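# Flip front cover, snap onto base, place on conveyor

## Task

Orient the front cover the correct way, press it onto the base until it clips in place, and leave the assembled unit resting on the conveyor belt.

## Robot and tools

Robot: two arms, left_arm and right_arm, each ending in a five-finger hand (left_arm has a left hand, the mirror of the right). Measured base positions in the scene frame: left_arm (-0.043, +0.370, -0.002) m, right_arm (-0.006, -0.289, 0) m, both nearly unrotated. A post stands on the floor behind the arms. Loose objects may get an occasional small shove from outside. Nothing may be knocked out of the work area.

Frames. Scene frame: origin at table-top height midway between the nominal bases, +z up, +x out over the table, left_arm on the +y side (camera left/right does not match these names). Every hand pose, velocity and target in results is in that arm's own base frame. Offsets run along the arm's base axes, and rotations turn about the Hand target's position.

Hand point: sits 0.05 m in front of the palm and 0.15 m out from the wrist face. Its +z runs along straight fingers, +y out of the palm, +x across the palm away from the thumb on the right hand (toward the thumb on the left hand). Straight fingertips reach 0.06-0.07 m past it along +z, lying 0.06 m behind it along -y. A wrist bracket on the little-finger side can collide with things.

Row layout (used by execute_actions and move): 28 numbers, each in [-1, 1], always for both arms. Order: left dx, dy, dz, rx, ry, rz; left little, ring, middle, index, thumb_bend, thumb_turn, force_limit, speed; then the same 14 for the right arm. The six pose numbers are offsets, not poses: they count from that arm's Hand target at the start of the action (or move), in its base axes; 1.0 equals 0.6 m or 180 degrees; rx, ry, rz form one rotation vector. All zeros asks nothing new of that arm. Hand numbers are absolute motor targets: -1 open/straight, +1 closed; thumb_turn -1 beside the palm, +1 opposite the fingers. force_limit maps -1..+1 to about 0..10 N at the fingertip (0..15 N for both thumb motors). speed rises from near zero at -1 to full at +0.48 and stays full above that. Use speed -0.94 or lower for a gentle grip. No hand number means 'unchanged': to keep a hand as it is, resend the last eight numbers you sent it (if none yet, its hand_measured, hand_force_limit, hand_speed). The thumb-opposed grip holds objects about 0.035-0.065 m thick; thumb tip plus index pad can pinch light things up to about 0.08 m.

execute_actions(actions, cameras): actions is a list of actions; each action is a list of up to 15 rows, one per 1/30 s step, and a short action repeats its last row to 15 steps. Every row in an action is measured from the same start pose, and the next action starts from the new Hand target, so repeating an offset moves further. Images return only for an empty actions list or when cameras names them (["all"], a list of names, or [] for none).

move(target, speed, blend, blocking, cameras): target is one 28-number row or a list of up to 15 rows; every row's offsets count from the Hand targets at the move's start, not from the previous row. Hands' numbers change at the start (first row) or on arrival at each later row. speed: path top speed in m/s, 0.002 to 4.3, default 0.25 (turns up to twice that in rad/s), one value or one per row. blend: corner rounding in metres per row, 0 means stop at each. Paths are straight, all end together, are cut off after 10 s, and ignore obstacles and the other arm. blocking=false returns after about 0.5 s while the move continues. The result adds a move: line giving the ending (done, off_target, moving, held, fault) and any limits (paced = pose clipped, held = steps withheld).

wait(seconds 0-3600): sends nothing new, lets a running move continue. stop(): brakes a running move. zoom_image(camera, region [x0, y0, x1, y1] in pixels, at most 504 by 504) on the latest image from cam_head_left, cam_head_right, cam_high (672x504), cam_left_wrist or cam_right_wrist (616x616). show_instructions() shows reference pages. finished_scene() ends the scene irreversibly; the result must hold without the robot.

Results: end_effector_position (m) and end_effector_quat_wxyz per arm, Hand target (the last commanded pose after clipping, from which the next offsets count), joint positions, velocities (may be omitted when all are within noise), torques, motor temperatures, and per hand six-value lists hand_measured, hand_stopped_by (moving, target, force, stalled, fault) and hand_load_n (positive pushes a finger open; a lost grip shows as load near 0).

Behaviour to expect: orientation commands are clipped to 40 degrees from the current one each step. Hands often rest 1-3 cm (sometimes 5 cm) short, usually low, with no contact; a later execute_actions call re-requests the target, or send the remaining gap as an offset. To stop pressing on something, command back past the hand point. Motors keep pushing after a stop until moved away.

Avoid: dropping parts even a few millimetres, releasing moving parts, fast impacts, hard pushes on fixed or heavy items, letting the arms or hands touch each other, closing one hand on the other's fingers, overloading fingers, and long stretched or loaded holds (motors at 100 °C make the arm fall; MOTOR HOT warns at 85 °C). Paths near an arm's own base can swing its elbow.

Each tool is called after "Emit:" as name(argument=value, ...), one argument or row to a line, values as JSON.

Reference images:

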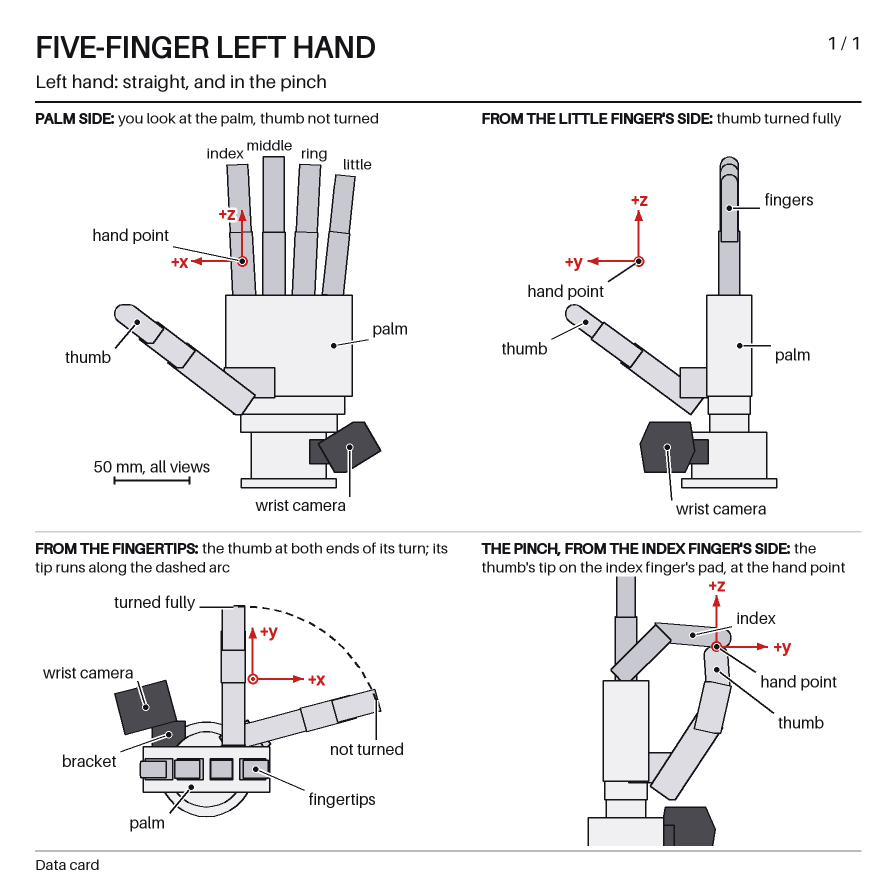

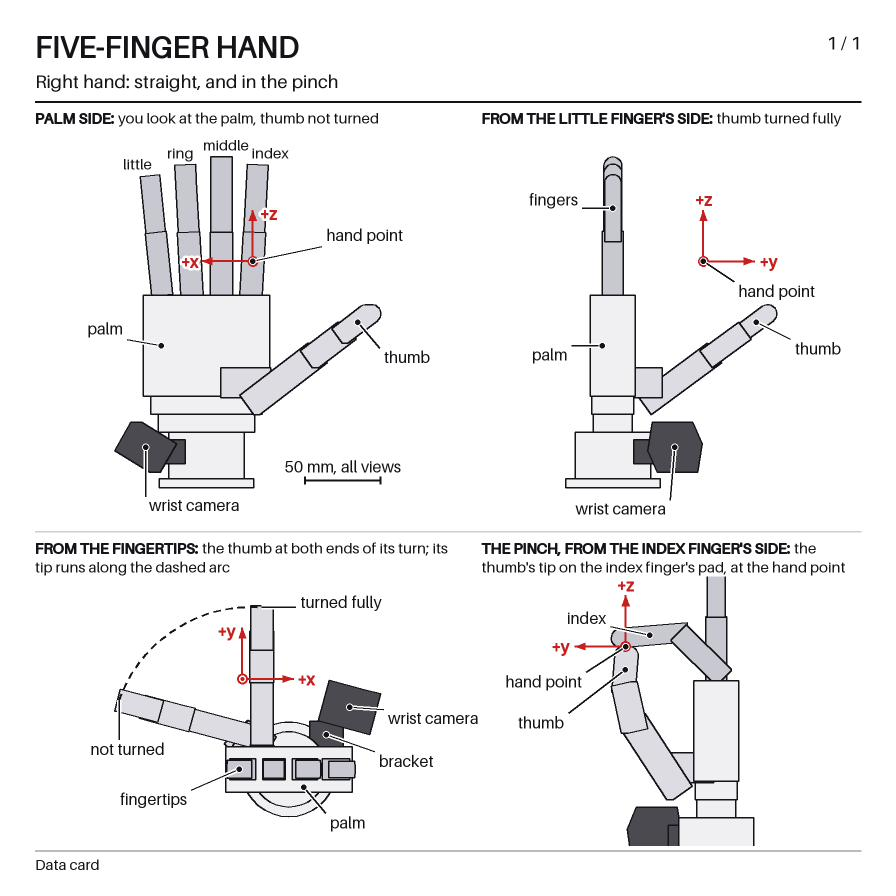

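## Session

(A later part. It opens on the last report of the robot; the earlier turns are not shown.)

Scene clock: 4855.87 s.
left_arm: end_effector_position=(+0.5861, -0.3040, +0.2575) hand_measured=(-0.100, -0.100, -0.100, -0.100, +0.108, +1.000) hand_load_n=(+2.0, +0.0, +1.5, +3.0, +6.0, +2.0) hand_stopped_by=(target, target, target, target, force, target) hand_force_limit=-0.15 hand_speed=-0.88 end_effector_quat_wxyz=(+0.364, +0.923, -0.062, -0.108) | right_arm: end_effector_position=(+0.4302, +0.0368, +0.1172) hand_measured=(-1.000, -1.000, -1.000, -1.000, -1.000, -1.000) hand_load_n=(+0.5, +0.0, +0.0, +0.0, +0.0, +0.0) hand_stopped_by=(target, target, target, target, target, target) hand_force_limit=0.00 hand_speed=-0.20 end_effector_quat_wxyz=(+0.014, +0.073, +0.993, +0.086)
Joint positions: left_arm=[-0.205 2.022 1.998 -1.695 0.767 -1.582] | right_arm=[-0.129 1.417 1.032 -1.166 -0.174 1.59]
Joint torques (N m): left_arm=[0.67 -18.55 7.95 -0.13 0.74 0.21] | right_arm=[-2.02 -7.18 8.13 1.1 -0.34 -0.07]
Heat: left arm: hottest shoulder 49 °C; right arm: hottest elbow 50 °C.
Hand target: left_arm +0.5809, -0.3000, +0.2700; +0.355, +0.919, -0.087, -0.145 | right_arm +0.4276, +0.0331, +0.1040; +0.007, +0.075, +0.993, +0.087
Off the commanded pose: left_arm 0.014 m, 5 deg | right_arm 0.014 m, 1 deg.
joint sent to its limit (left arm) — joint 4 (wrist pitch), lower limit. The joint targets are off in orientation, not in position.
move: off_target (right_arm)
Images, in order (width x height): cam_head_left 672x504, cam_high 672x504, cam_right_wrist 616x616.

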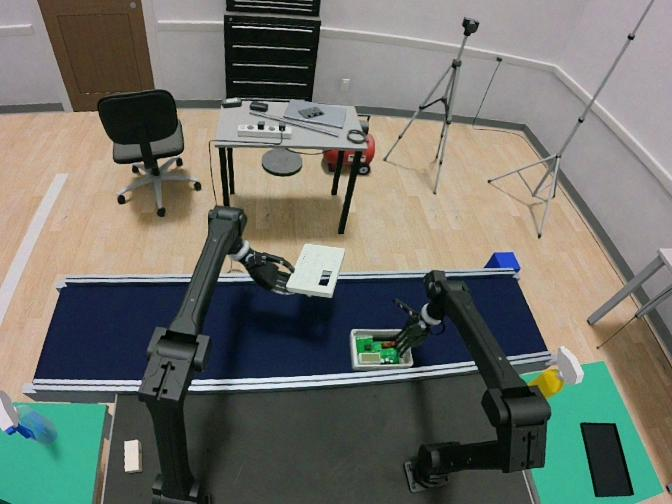

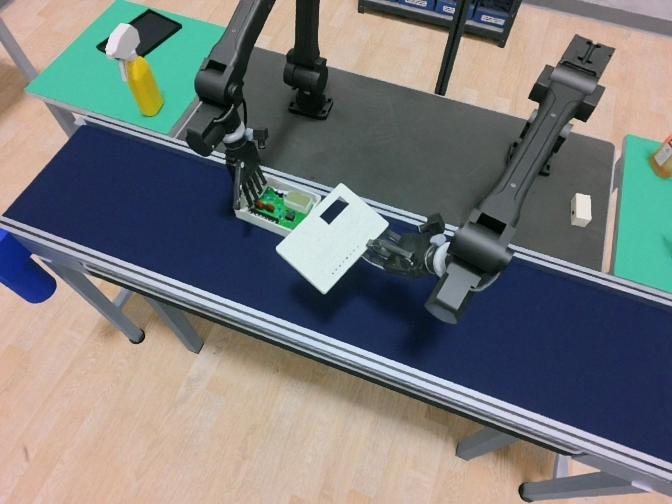

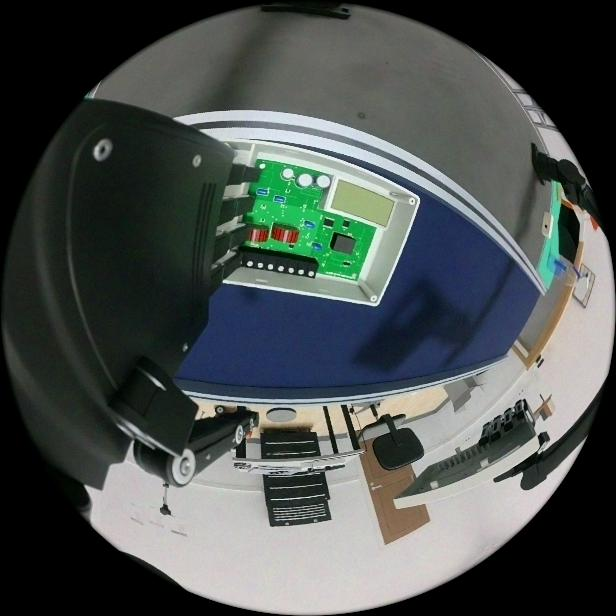

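Emit:
move(
  target=[
    [0,0,0,0,0,0,-0.1,-0.1,-0.1,-0.1,0.4,1,-0.15,-0.88, 0,0,0.04,0,0,0,-1,-1,-1,-1,-1,-1,0,-0.2],
    [0,0,0,0,0,0,-0.1,-0.1,-0.1,-0.1,0.4,1,-0.15,-0.88, -0.005,-0.032,0.04,0,0,0,-1,-1,-1,-1,-1,-1,0,-0.2],
    [0,0,0,0,0,0,-0.1,-0.1,-0.1,-0.1,0.4,1,-0.15,-0.88, -0.005,-0.032,-0.015,0,0,0,-1,-1,-1,-1,-1,-1,0,-0.2],
  ],
  speed=0.07,
  cameras=["cam_high","cam_right_wrist"],
)

Emit:
zoom_image(
  camera="cam_high",
  region=[190, 140, 350, 270],
)

Emit:
zoom_image(
  camera="cam_right_wrist",
  region=[200, 140, 400, 340],
)

Scene clock: 4875.30 s.
left_arm: end_effector_position=(+0.5861, -0.3040, +0.2575) hand_measured=(-0.100, -0.100, -0.100, -0.100, +0.108, +1.000) hand_load_n=(+2.0, +0.0, +1.5, +3.0, +6.0, +2.0) hand_stopped_by=(target, target, target, target, force, target) hand_force_limit=-0.15 hand_speed=-0.88 end_effector_quat_wxyz=(+0.364, +0.923, -0.062, -0.108) | right_arm: end_effector_position=(+0.4294, +0.0200, +0.1161) hand_measured=(-1.000, -1.000, -1.000, -1.000, -1.000, -1.000) hand_load_n=(+0.0, +0.0, -1.5, +0.0, +0.0, +0.0) hand_stopped_by=(target, target, target, target, target, target) hand_force_limit=0.00 hand_speed=-0.20 end_effector_quat_wxyz=(+0.020, +0.071, +0.993, +0.088)
Joint positions: left_arm=[-0.205 2.022 1.998 -1.695 0.767 -1.582] | right_arm=[-0.174 1.419 1.028 -1.158 -0.179 1.542]
Joint torques (N m): left_arm=[0.67 -18.55 7.95 -0.13 0.74 0.2] | right_arm=[-2.26 -6.36 7.3 1.5 -0.17 -0.08]
Heat: left arm: hottest shoulder 49 °C; right arm: hottest elbow 50 °C.
Hand target: left_arm +0.5809, -0.3000, +0.2700; +0.355, +0.919, -0.087, -0.145 | right_arm +0.4247, +0.0140, +0.0950; +0.007, +0.074, +0.993, +0.087
Off the commanded pose: left_arm 0.014 m, 5 deg | right_arm 0.023 m, 2 deg.
joint sent to its limit (left arm) — joint 4 (wrist pitch), lower limit. The joint targets are off in orientation, not in position.
move: off_target (right_arm)

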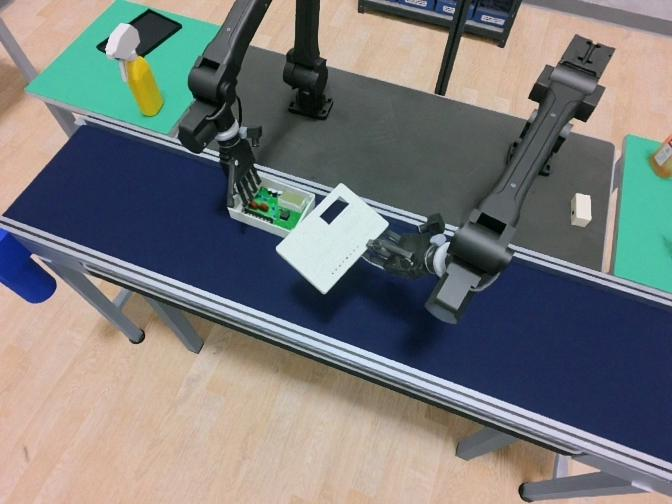

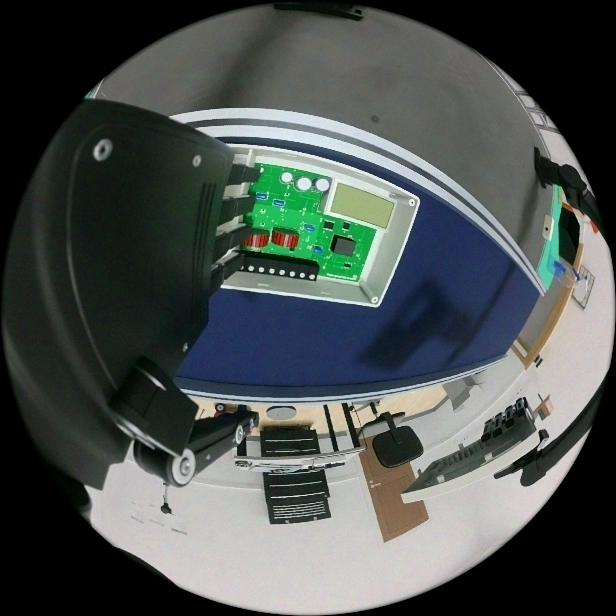

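Scaled by 3.150 from the camera's image (finer frame: 960x720).

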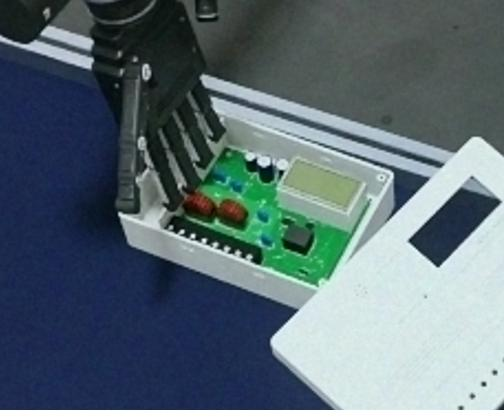

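Scaled by 2.520 from the camera's image (finer frame: 880x880).

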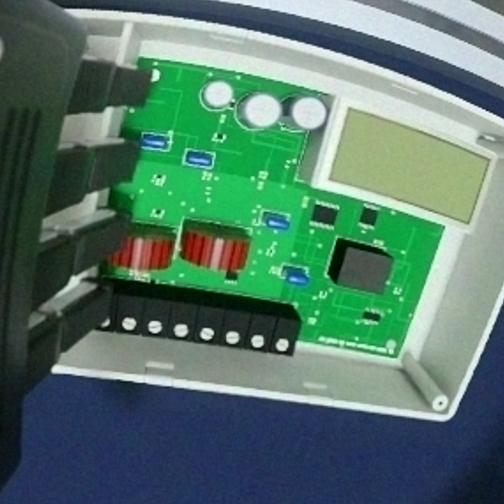

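Emit:
move(
  target=[
    [0,0,0,0,0,0,-0.1,-0.1,-0.1,-0.1,0.4,1,-0.15,-0.88, 0,0,0.1,0,0,0,-1,-1,-1,-1,-1,-1,0,-0.2],
    [0,0,0,0,0,0,-0.1,-0.1,-0.1,-0.1,0.4,1,-0.15,-0.88, -0.008,-0.04,0.1,0,0,0,-1,-1,-1,-1,-1,-1,0,-0.2],
  ],
  speed=0.07,
  cameras=["cam_high","cam_right_wrist"],
)

Emit:
zoom_image(
  camera="cam_high",
  region=[190, 140, 350, 270],
)

Emit:
zoom_image(
  camera="cam_right_wrist",
  region=[200, 140, 400, 340],
)

Scene clock: 4890.07 s.
left_arm: end_effector_position=(+0.5861, -0.3040, +0.2575) hand_measured=(-0.100, -0.100, -0.100, -0.100, +0.108, +1.000) hand_load_n=(+1.5, +0.0, +1.5, +3.0, +6.5, +2.0) hand_stopped_by=(target, target, target, target, force, target) hand_force_limit=-0.15 hand_speed=-0.88 end_effector_quat_wxyz=(+0.364, +0.923, -0.062, -0.108) | right_arm: end_effector_position=(+0.4018, -0.0006, +0.1318) hand_measured=(-1.000, -1.000, -1.000, -1.000, -1.000, -1.000) hand_load_n=(+0.0, +0.0, +0.0, +0.0, +0.0, +0.0) hand_stopped_by=(target, target, target, target, target, target) hand_force_limit=0.00 hand_speed=-0.20 end_effector_quat_wxyz=(-0.020, +0.078, +0.993, +0.092)
Joint positions: left_arm=[-0.205 2.022 1.998 -1.695 0.767 -1.582] | right_arm=[-0.24 1.396 1.055 -1.299 -0.174 1.482]
Joint torques (N m): left_arm=[0.67 -18.55 7.95 -0.13 0.74 0.21] | right_arm=[-2.14 -8.59 14.94 -0.06 -0.26 -0.15]
Heat: left arm: hottest shoulder 49 °C; right arm: hottest elbow 50 °C.
Hand target: left_arm +0.5809, -0.3000, +0.2700; +0.355, +0.919, -0.087, -0.145 | right_arm +0.4199, -0.0101, +0.1550; +0.007, +0.074, +0.993, +0.087
Off the commanded pose: left_arm 0.014 m, 5 deg | right_arm 0.031 m, 3 deg.
joint sent to its limit (left arm) — joint 4 (wrist pitch), lower limit. The joint targets are off in orientation, not in position.
move: off_target (right_arm)

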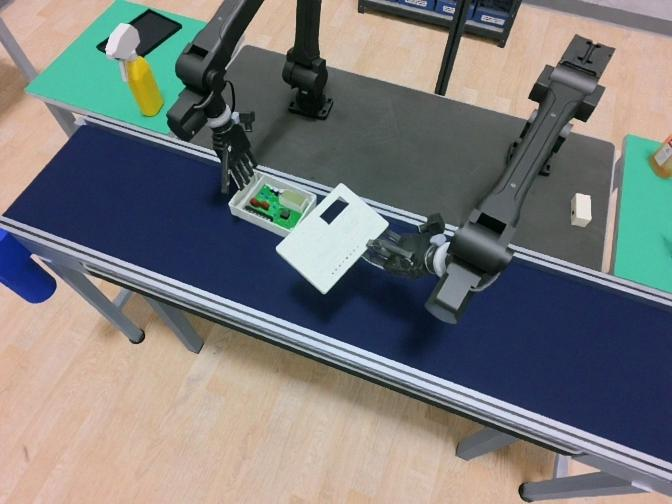

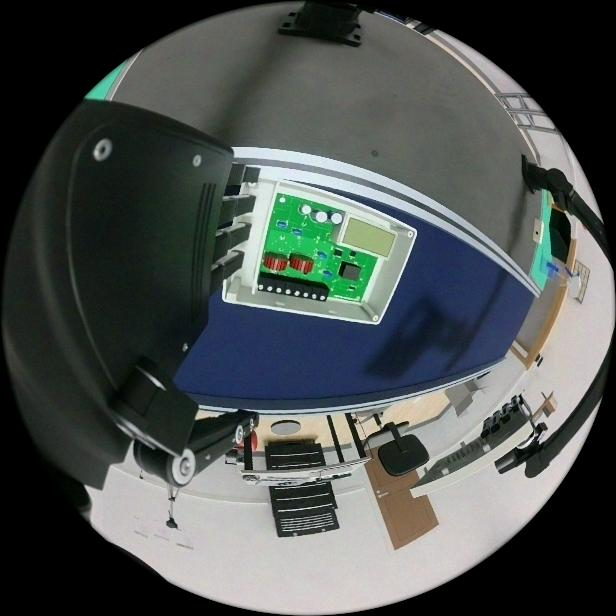

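Scaled by 3.150 from the camera's image (finer frame: 960x720).

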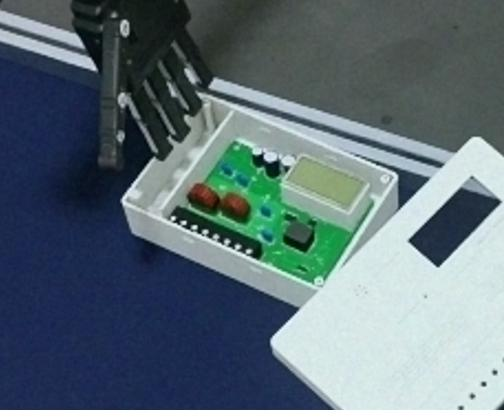

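Scaled by 2.520 from the camera's image (finer frame: 880x880).

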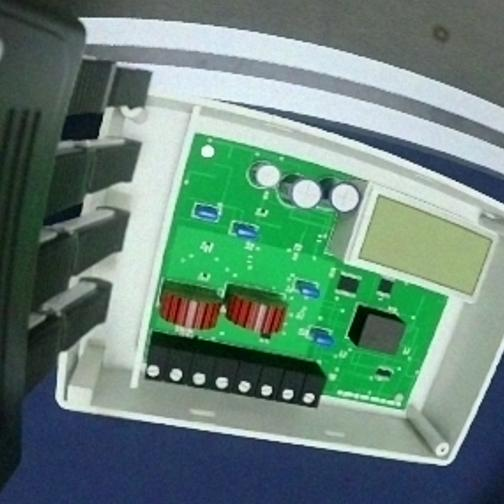

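Emit:
move(
  target=[0,0,0,0,0,0,-0.1,-0.1,-0.1,-0.1,0.4,1,-0.15,-0.88, 0.012,0.02,-0.01,0,0,0,-1,-1,-1,-1,-1,-1,0,-0.2],
  speed=0.07,
  cameras=["cam_high"],
)

Emit:
zoom_image(
  camera="cam_high",
  region=[190, 140, 350, 270],
)

Scene clock: 4928.13 s.
left_arm: end_effector_position=(+0.5861, -0.3040, +0.2575) hand_measured=(-0.100, -0.100, -0.100, -0.100, +0.108, +1.000) hand_load_n=(+1.5, +0.0, +1.5, +3.0, +6.5, +2.0) hand_stopped_by=(target, target, target, target, force, target) hand_force_limit=-0.15 hand_speed=-0.88 end_effector_quat_wxyz=(+0.364, +0.923, -0.062, -0.108) | right_arm: end_effector_position=(+0.4026, +0.0014, +0.1318) hand_measured=(-1.000, -1.000, -1.000, -1.000, -1.000, -1.000) hand_load_n=(+0.0, +0.0, +0.0, +0.0, +0.0, +0.0) hand_stopped_by=(target, target, target, target, target, target) hand_force_limit=0.00 hand_speed=-0.20 end_effector_quat_wxyz=(-0.019, +0.077, +0.993, +0.091)
Joint positions: left_arm=[-0.205 2.022 1.998 -1.695 0.767 -1.582] | right_arm=[-0.234 1.396 1.055 -1.296 -0.174 1.485]
Joint torques (N m): left_arm=[0.62 -18.55 7.95 -0.13 0.74 0.2] | right_arm=[-0.21 -7.36 14.78 0.55 -0.36 0.12]
Motor temperatures (°C): left_arm=[25 49 48 24 27 24] | right_arm=[28 31 56 24 25 29]
Heat: left arm: hottest shoulder 49 °C; right arm: hottest elbow 56 °C.
Hand target: left_arm +0.5809, -0.3000, +0.2700; +0.355, +0.919, -0.087, -0.145 | right_arm +0.4271, +0.0018, +0.1490; +0.007, +0.075, +0.993, +0.087
Off the commanded pose: left_arm 0.014 m, 5 deg | right_arm 0.030 m, 3 deg.
joint sent to its limit (left arm) — joint 4 (wrist pitch), lower limit. The joint targets are off in orientation, not in position.
move: off_target (right_arm)

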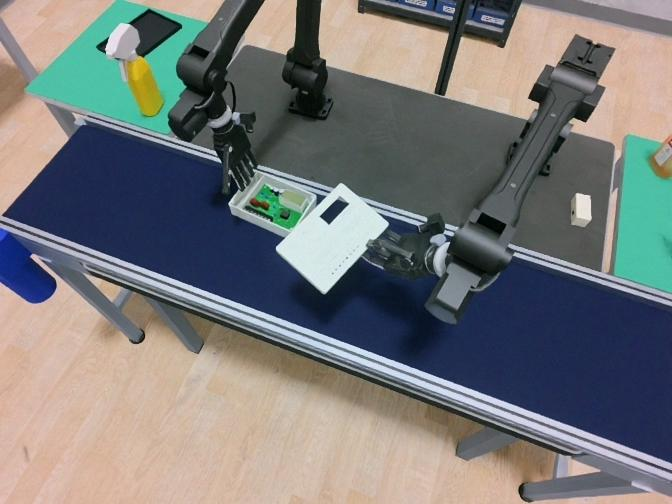

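Scaled by 3.150 from the camera's image (finer frame: 960x720).

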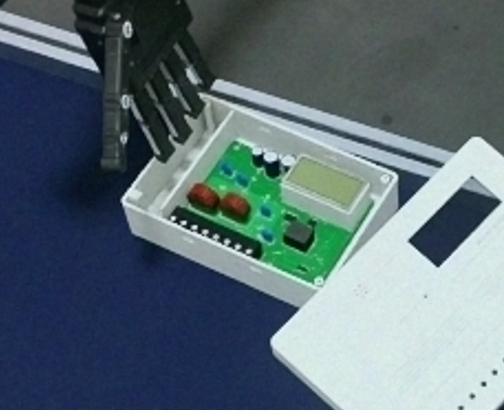

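Emit:
move(
  target=[
    [0,0,0,0,0,0,-0.1,-0.1,-0.1,-0.1,0.4,1,-0.15,-0.88, 0.01,0.0,0.08,0,0,0,-1,-1,-1,-1,-1,-1,0,-0.2],
    [0,0,0,0,0,0,-0.1,-0.1,-0.1,-0.1,0.4,1,-0.15,-0.88, 0.0,0.0,0.0,0,0,0,-1,-1,-1,-1,-1,-1,0,-0.2],
  ],
  speed=0.09,
  cameras=["cam_high"],
)

Emit:
zoom_image(
  camera="cam_high",
  region=[190, 140, 350, 270],
)

Scene clock: 4946.93 s.
left_arm: end_effector_position=(+0.5861, -0.3040, +0.2575) hand_measured=(-0.100, -0.100, -0.100, -0.100, +0.108, +1.000) hand_load_n=(+2.0, +0.5, +1.0, +3.0, +6.5, +2.0) hand_stopped_by=(target, target, target, target, force, target) hand_force_limit=-0.15 hand_speed=-0.88 end_effector_quat_wxyz=(+0.364, +0.923, -0.062, -0.108) | right_arm: end_effector_position=(+0.4268, -0.0033, +0.1557) hand_measured=(-1.000, -1.000, -1.000, -1.000, -1.000, -1.000) hand_load_n=(+0.0, +0.0, +0.0, +0.0, +0.0, +0.0) hand_stopped_by=(target, target, target, target, target, target) hand_force_limit=0.00 hand_speed=-0.20 end_effector_quat_wxyz=(+0.012, +0.075, +0.993, +0.086)
Joint positions: left_arm=[-0.205 2.022 1.998 -1.695 0.767 -1.582] | right_arm=[-0.232 1.399 1.121 -1.296 -0.174 1.489]
Joint torques (N m): left_arm=[0.67 -18.55 7.95 -0.13 0.74 0.21] | right_arm=[-0.32 -7.88 9.21 0.7 -0.32 0.11]
Motor temperatures (°C): left_arm=[25 49 48 24 27 24] | right_arm=[28 31 58 24 25 29]
Heat: left arm: hottest shoulder 49 °C; right arm: hottest elbow 58 °C.
Hand target: left_arm +0.5809, -0.3000, +0.2700; +0.355, +0.919, -0.087, -0.145 | right_arm +0.4271, +0.0018, +0.1490; +0.007, +0.075, +0.993, +0.087
Off the commanded pose: left_arm 0.014 m, 5 deg | right_arm 0.008 m, 1 deg.
joint sent to its limit (left arm) — joint 4 (wrist pitch), lower limit. The joint targets are off in orientation, not in position.
move: done

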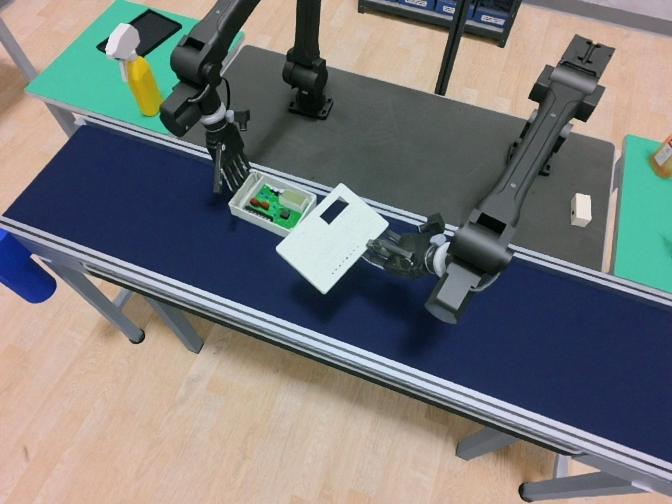

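Scaled by 3.150 from the camera's image (finer frame: 960x720).

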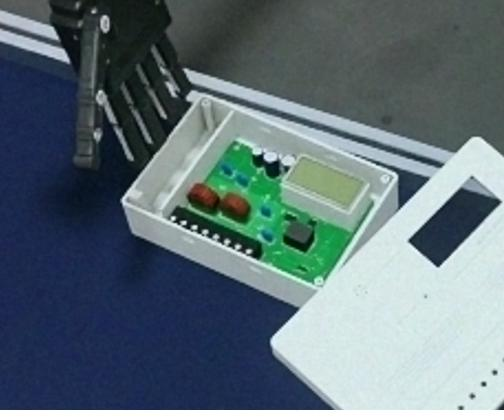

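Emit:
move(
  target=[
    [0,0,0,0,0,0,-0.1,-0.1,-0.1,-0.1,0.4,1,-0.15,-0.88, 0.0,0.026,0.0,0,0,0,-1,-1,-1,-1,-1,-1,0,-0.2],
    [0,0,0,0,0,0,-0.1,-0.1,-0.1,-0.1,0.4,1,-0.15,-0.88, 0.0,0.026,-0.05,0,0,0,-1,-1,-1,-1,-1,-1,0,-0.2],
  ],
  speed=0.07,
  cameras=["cam_high","cam_right_wrist"],
)

Emit:
zoom_image(
  camera="cam_high",
  region=[190, 140, 350, 270],
)

Emit:
zoom_image(
  camera="cam_right_wrist",
  region=[200, 140, 400, 340],
)

Scene clock: 4984.20 s.
left_arm: end_effector_position=(+0.5861, -0.3040, +0.2575) hand_measured=(-0.100, -0.100, -0.100, -0.100, +0.108, +1.000) hand_load_n=(+2.0, +0.0, +1.5, +3.0, +6.5, +2.0) hand_stopped_by=(target, target, target, target, force, target) hand_force_limit=-0.15 hand_speed=-0.88 end_effector_quat_wxyz=(+0.364, +0.923, -0.062, -0.108) | right_arm: end_effector_position=(+0.4272, +0.0127, +0.1254) hand_measured=(-1.000, -1.000, -1.000, -1.000, -1.000, -1.000) hand_load_n=(+0.0, +0.0, +0.0, +0.0, +0.0, +0.0) hand_stopped_by=(target, target, target, target, target, target) hand_force_limit=0.00 hand_speed=-0.20 end_effector_quat_wxyz=(+0.011, +0.073, +0.994, +0.087)
Joint positions: left_arm=[-0.205 2.022 1.998 -1.695 0.767 -1.582] | right_arm=[-0.192 1.418 1.056 -1.207 -0.175 1.526]
Joint torques (N m): left_arm=[0.67 -18.55 7.95 -0.13 0.74 0.21] | right_arm=[-0.26 -7.88 8.96 0.81 -0.33 0.12]
Motor temperatures (°C): left_arm=[25 49 48 24 27 24] | right_arm=[28 31 53 24 25 29]
Heat: left arm: hottest shoulder 49 °C; right arm: hottest elbow 53 °C.
Hand target: left_arm +0.5809, -0.3000, +0.2700; +0.355, +0.919, -0.087, -0.145 | right_arm +0.4270, +0.0176, +0.1191; +0.007, +0.074, +0.993, +0.087
Off the commanded pose: left_arm 0.014 m, 5 deg | right_arm 0.008 m, 1 deg.
joint sent to its limit (left arm) — joint 4 (wrist pitch), lower limit. The joint targets are off in orientation, not in position.
move: done

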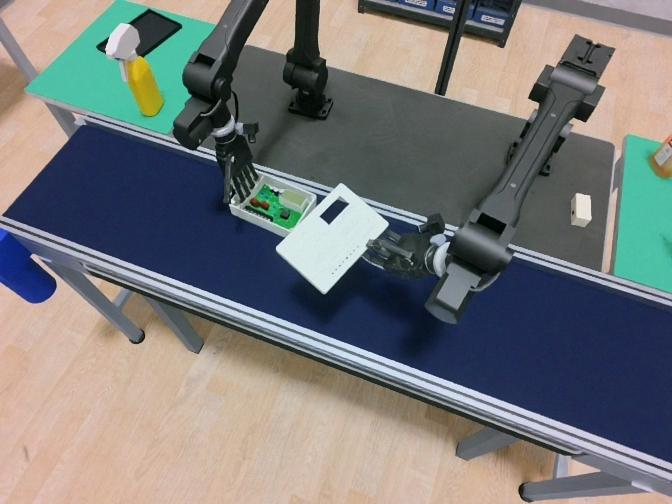

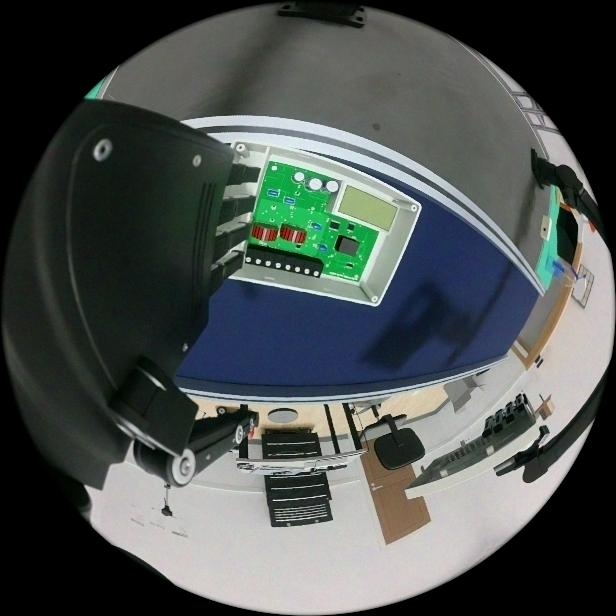

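Scaled by 3.150 from the camera's image (finer frame: 960x720).

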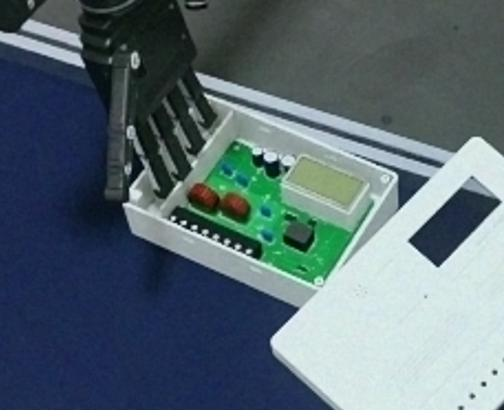

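Scaled by 2.520 from the camera's image (finer frame: 880x880).

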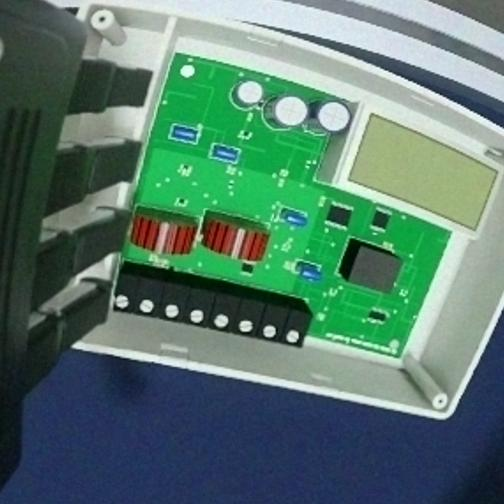

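Emit:
move(
  target=[
    [0,0,0,0,0,0,-0.1,-0.1,-0.1,-0.1,0.4,1,-0.15,-0.88, 0.0,0.0,-0.04,0,0,0,-1,-1,-1,-1,-1,-1,0,-0.2],
    [0,0,0,0,0,0,-0.1,-0.1,-0.1,-0.1,0.4,1,-0.15,-0.88, 0.012,0.03,-0.04,0,0,0.04,-1,-1,-1,-1,-1,-1,0,-0.2],
  ],
  speed=0.05,
  cameras=["cam_high","cam_right_wrist"],
)

Emit:
zoom_image(
  camera="cam_high",
  region=[190, 140, 350, 270],
)

Emit:
zoom_image(
  camera="cam_right_wrist",
  region=[200, 140, 400, 340],
)

Scene clock: 5023.17 s.
left_arm: end_effector_position=(+0.5861, -0.3040, +0.2575) hand_measured=(-0.100, -0.100, -0.100, -0.100, +0.108, +1.000) hand_load_n=(+2.0, +0.0, +1.5, +3.0, +6.0, +2.0) hand_stopped_by=(target, target, target, target, force, target) hand_force_limit=-0.15 hand_speed=-0.88 end_effector_quat_wxyz=(+0.364, +0.923, -0.062, -0.108) | right_arm: end_effector_position=(+0.4336, +0.0220, +0.1227) hand_measured=(-1.000, -1.000, -1.000, -1.000, -1.000, -1.000) hand_load_n=(+0.0, +0.0, +0.0, +0.0, -0.5, -0.5) hand_stopped_by=(target, target, target, target, target, target) hand_force_limit=0.00 hand_speed=-0.20 end_effector_quat_wxyz=(+0.030, +0.032, +0.996, +0.084)
Joint positions: left_arm=[-0.205 2.022 1.998 -1.695 0.767 -1.582] | right_arm=[-0.171 1.425 1.053 -1.162 -0.174 1.468]
Joint torques (N m): left_arm=[0.67 -18.55 7.97 -0.13 0.74 0.21] | right_arm=[0.97 -3.96 9.61 0.87 -0.28 -0.15]
Heat: left arm: hottest shoulder 49 °C; right arm: hottest elbow 52 °C.
Hand target: left_arm +0.5809, -0.3000, +0.2700; +0.355, +0.919, -0.087, -0.145 | right_arm +0.4343, +0.0355, +0.0950; +0.002, +0.012, +0.996, +0.088
Off the commanded pose: left_arm 0.014 m, 5 deg | right_arm 0.031 m, 4 deg.
joint sent to its limit (left arm) — joint 4 (wrist pitch), lower limit. The joint targets are off in orientation, not in position.
move: off_target (right_arm)

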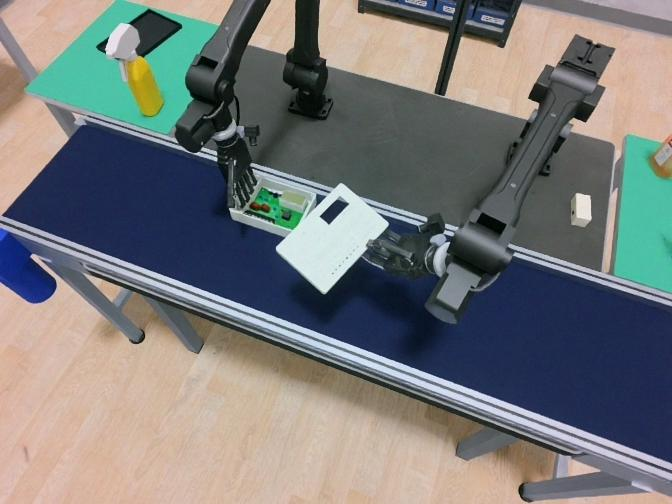

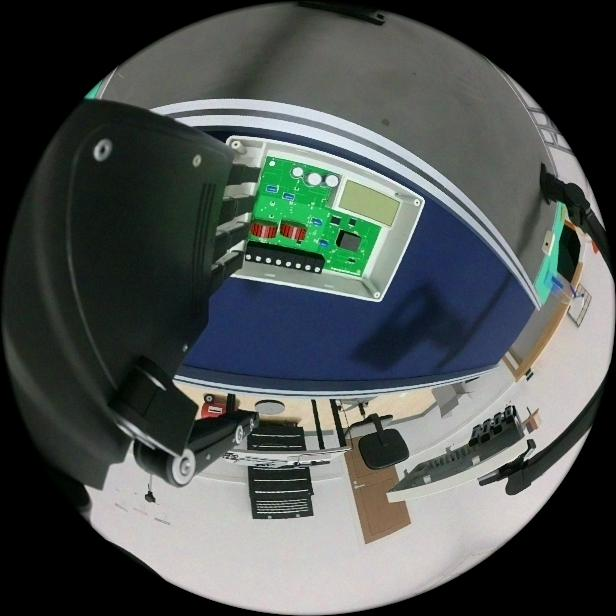

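Scaled by 3.150 from the camera's image (finer frame: 960x720).

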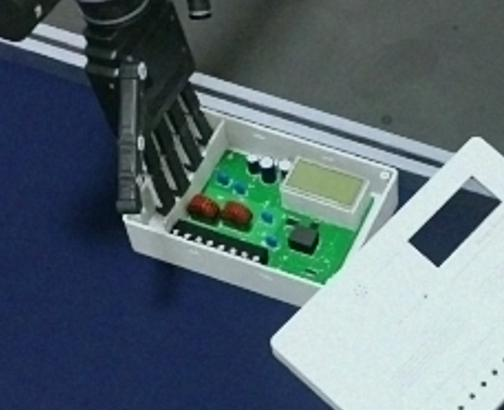

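Scaled by 2.520 from the camera's image (finer frame: 880x880).

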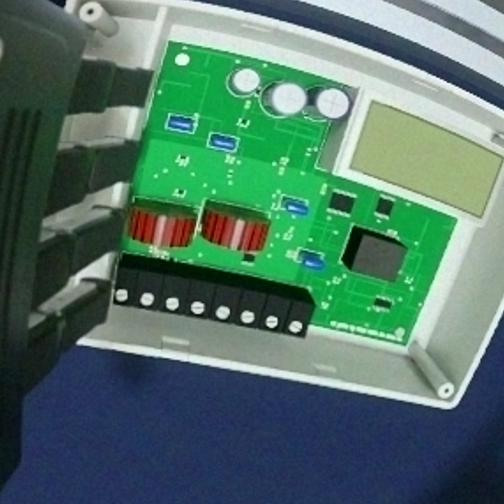

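Emit:
move(
  target=[
    [0,0,0,0,0,0,-0.1,-0.1,-0.1,-0.1,0.4,1,-0.15,-0.88, 0.0,-0.02,0.038,0,0,-0.02,-1,-1,-1,-1,-1,-1,0,-0.2],
    [0,0,0,0,0,0,-0.1,-0.1,-0.1,-0.1,0.4,1,-0.15,-0.88, 0.043,0.0,0.036,0,0,0.085,-1,-1,-1,-1,-1,-1,0,-0.2],
  ],
  speed=0.06,
  cameras=["cam_high","cam_right_wrist"],
)

Emit:
zoom_image(
  camera="cam_high",
  region=[190, 140, 350, 270],
)

Emit:
zoom_image(
  camera="cam_right_wrist",
  region=[200, 140, 400, 340],
)

Scene clock: 5078.80 s.
left_arm: end_effector_position=(+0.5861, -0.3040, +0.2575) hand_measured=(-0.100, -0.100, -0.100, -0.100, +0.108, +1.000) hand_load_n=(+1.5, +0.0, +1.5, +3.0, +6.5, +2.5) hand_stopped_by=(target, target, target, target, force, target) hand_force_limit=-0.15 hand_speed=-0.88 end_effector_quat_wxyz=(+0.364, +0.923, -0.062, -0.108) | right_arm: end_effector_position=(+0.4481, +0.0305, +0.1221) hand_measured=(-1.000, -1.000, -1.000, -1.000, -1.000, -1.000) hand_load_n=(+0.0, +0.0, -1.5, -0.5, +0.0, +0.0) hand_stopped_by=(target, target, target, target, target, target) hand_force_limit=0.00 hand_speed=-0.20 end_effector_quat_wxyz=(-0.008, -0.105, +0.990, +0.090)
Joint positions: left_arm=[-0.205 2.022 1.998 -1.695 0.767 -1.582] | right_arm=[-0.154 1.568 1.212 -1.276 -0.17 1.202]
Joint torques (N m): left_arm=[0.67 -18.55 7.95 -0.13 0.74 0.21] | right_arm=[0.15 -7.59 12.74 0.38 -0.01 -0.1]
Heat: left arm: hottest shoulder 49 °C; right arm: hottest elbow 50 °C.
Hand target: left_arm +0.5809, -0.3000, +0.2700; +0.355, +0.919, -0.087, -0.145 | right_arm +0.4600, +0.0355, +0.1165; -0.010, -0.121, +0.989, +0.087
Off the commanded pose: left_arm 0.014 m, 5 deg | right_arm 0.014 m, 2 deg.
joint sent to its limit (left arm) — joint 4 (wrist pitch), lower limit. The joint targets are off in orientation, not in position.
move: off_target (right_arm)

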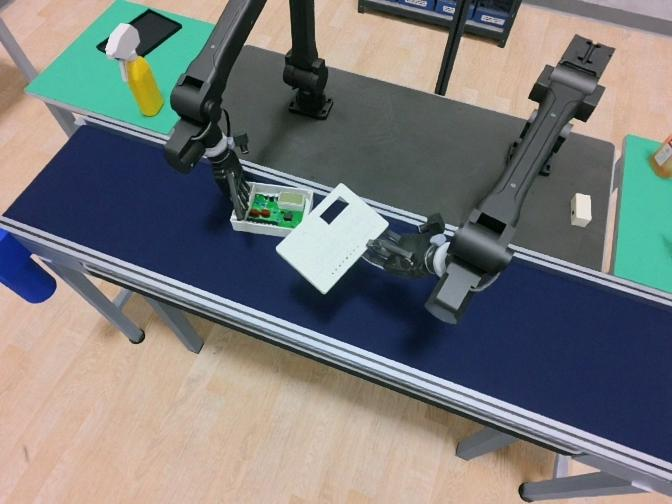

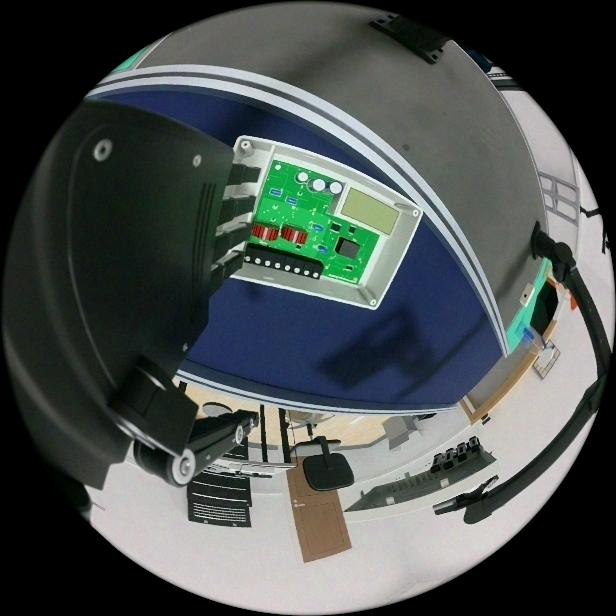

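Scaled by 3.150 from the camera's image (finer frame: 960x720).

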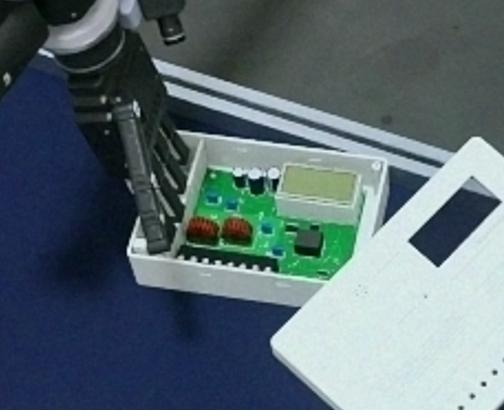

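Scaled by 2.520 from the camera's image (finer frame: 880x880).

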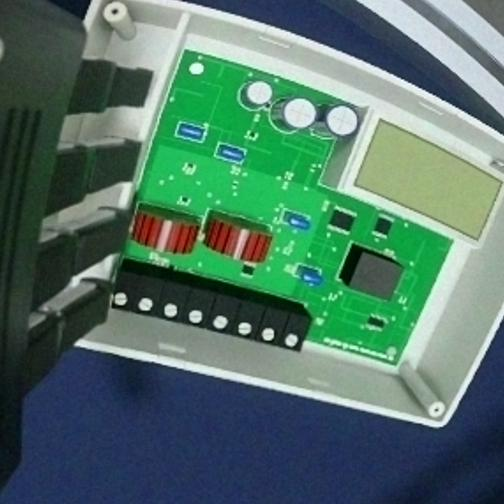

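Emit:
move(
  target=[
    [0,0,0,0,0,0,-0.1,-0.1,-0.1,-0.1,0.4,1,-0.15,-0.88, 0.02,0.02,0.0,0,0,0.045,-1,-1,-1,-1,-1,-1,0,-0.2],
    [0,0,0,0,0,0,-0.1,-0.1,-0.1,-0.1,0.4,1,-0.15,-0.88, 0.037,0.05,0.0,0,0,0.092,-1,-1,-1,-1,-1,-1,0,-0.2],
  ],
  speed=0.06,
  cameras=["cam_high","cam_right_wrist"],
)

Emit:
zoom_image(
  camera="cam_high",
  region=[190, 140, 350, 270],
)

Emit:
zoom_image(
  camera="cam_right_wrist",
  region=[200, 140, 400, 340],
)

Scene clock: 5093.30 s.
left_arm: end_effector_position=(+0.5861, -0.3040, +0.2575) hand_measured=(-0.100, -0.100, -0.100, -0.100, +0.108, +1.000) hand_load_n=(+2.0, +0.0, +1.5, +3.0, +6.0, +2.0) hand_stopped_by=(target, target, target, target, force, target) hand_force_limit=-0.15 hand_speed=-0.88 end_effector_quat_wxyz=(+0.364, +0.923, -0.062, -0.108) | right_arm: end_effector_position=(+0.4712, +0.0560, +0.1217) hand_measured=(-1.000, -1.000, -1.000, -1.000, -1.000, -1.000) hand_load_n=(+0.0, +0.0, -0.5, +0.0, +0.0, +0.0) hand_stopped_by=(target, target, target, target, target, target) hand_force_limit=0.00 hand_speed=-0.20 end_effector_quat_wxyz=(-0.021, -0.244, +0.966, +0.085)
Joint positions: left_arm=[-0.205 2.022 1.998 -1.695 0.767 -1.582] | right_arm=[-0.082 1.692 1.366 -1.34 -0.147 0.986]
Joint torques (N m): left_arm=[0.67 -18.55 7.95 -0.13 0.74 0.2] | right_arm=[0.38 -9.58 12.94 0.23 -0.25 -0.05]
Heat: left arm: hottest shoulder 50 °C; right arm: hottest elbow 53 °C.
Hand target: left_arm +0.5809, -0.3000, +0.2700; +0.355, +0.919, -0.087, -0.145 | right_arm +0.4822, +0.0655, +0.1166; -0.023, -0.262, +0.961, +0.085
Off the commanded pose: left_arm 0.014 m, 5 deg | right_arm 0.015 m, 2 deg.
joint sent to its limit (left arm) — joint 4 (wrist pitch), lower limit. The joint targets are off in orientation, not in position.
move: off_target (right_arm)

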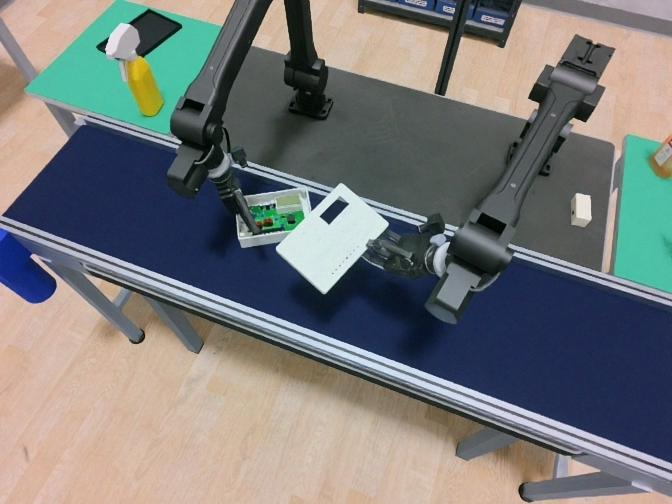

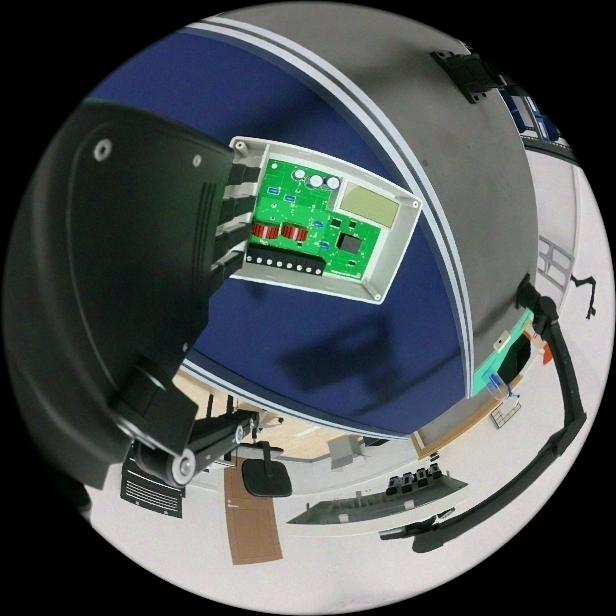

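Scaled by 3.150 from the camera's image (finer frame: 960x720).

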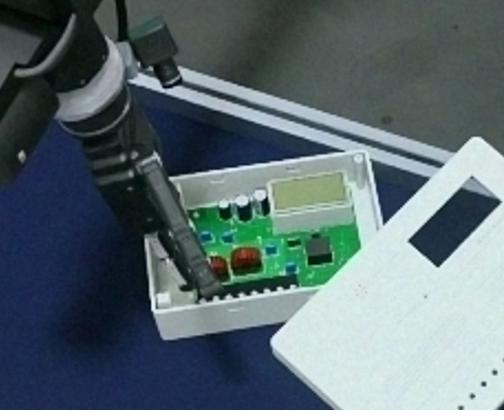

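Scaled by 2.520 from the camera's image (finer frame: 880x880).

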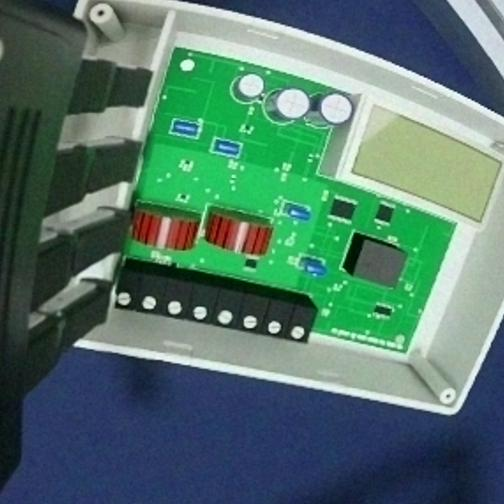

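Emit:
move(
  target=[0,0,0,0,0,0,-0.1,-0.1,-0.1,-0.1,0.4,1,-0.15,-0.88, -0.004,0.092,0.0,0,0,0.035,-1,-1,-1,-1,-1,-1,0,-0.2],
  speed=0.06,
  cameras=["cam_high","cam_right_wrist"],
)

Emit:
zoom_image(
  camera="cam_high",
  region=[190, 140, 350, 270],
)

Emit:
zoom_image(
  camera="cam_right_wrist",
  region=[200, 140, 400, 340],
)

Scene clock: 5123.00 s.
left_arm: end_effector_position=(+0.5861, -0.3040, +0.2575) hand_measured=(-0.100, -0.100, -0.100, -0.100, +0.108, +1.000) hand_load_n=(+2.0, +0.0, +1.5, +3.0, +6.5, +2.0) hand_stopped_by=(target, target, target, target, force, target) hand_force_limit=-0.15 hand_speed=-0.88 end_effector_quat_wxyz=(+0.364, +0.923, -0.062, -0.108) | right_arm: end_effector_position=(+0.4708, +0.1095, +0.1182) hand_measured=(-1.000, -1.000, -1.000, -1.000, -1.000, -1.000) hand_load_n=(+0.0, +0.0, -0.5, +0.0, +0.0, +0.0) hand_stopped_by=(target, target, target, target, target, target) hand_force_limit=0.00 hand_speed=-0.20 end_effector_quat_wxyz=(-0.028, -0.300, +0.950, +0.081)
Joint positions: left_arm=[-0.205 2.022 1.998 -1.695 0.767 -1.582] | right_arm=[0.034 1.719 1.394 -1.344 -0.141 0.986]
Joint torques (N m): left_arm=[0.67 -18.49 7.95 -0.13 0.74 0.21] | right_arm=[0.44 -10.58 12.82 0.08 -0.48 -0.07]
Heat: left arm: hottest shoulder 50 °C; right arm: hottest elbow 54 °C.
Hand target: left_arm +0.5809, -0.3000, +0.2700; +0.355, +0.919, -0.087, -0.145 | right_arm +0.4798, +0.1208, +0.1165; -0.027, -0.314, +0.945, +0.083
Off the commanded pose: left_arm 0.014 m, 5 deg | right_arm 0.014 m, 2 deg.
joint sent to its limit (left arm) — joint 4 (wrist pitch), lower limit. The joint targets are off in orientation, not in position.
move: off_target (right_arm)

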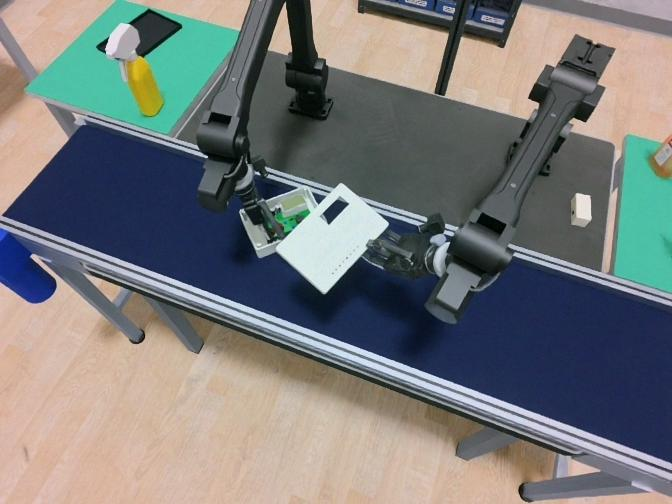

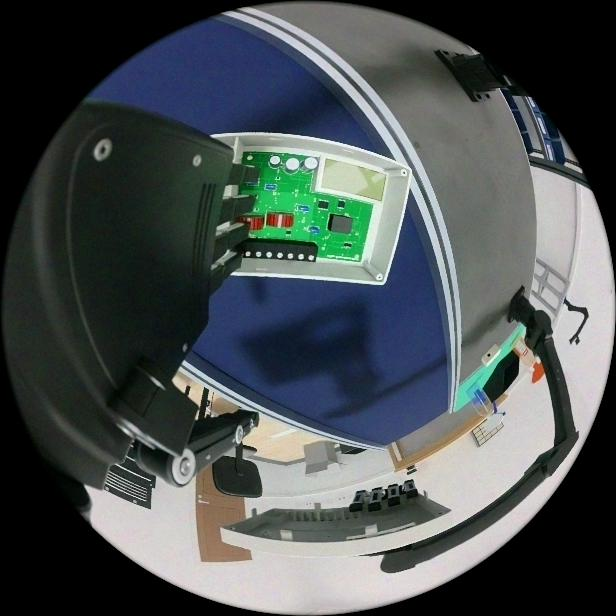

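Scaled by 3.150 from the camera's image (finer frame: 960x720).

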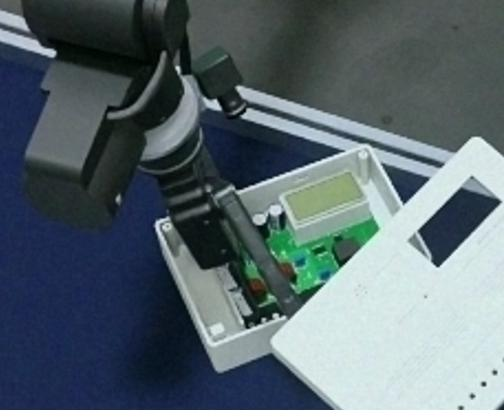

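Scaled by 2.520 from the camera's image (finer frame: 880x880).

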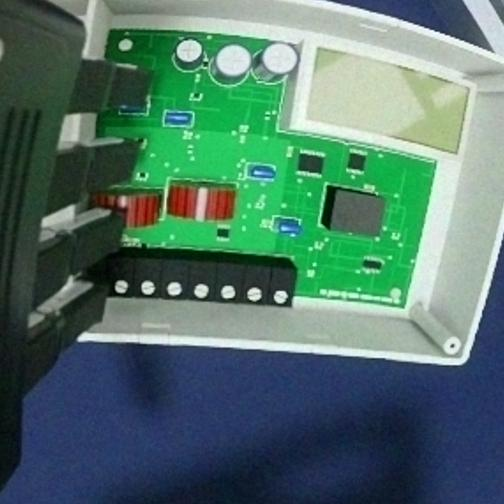

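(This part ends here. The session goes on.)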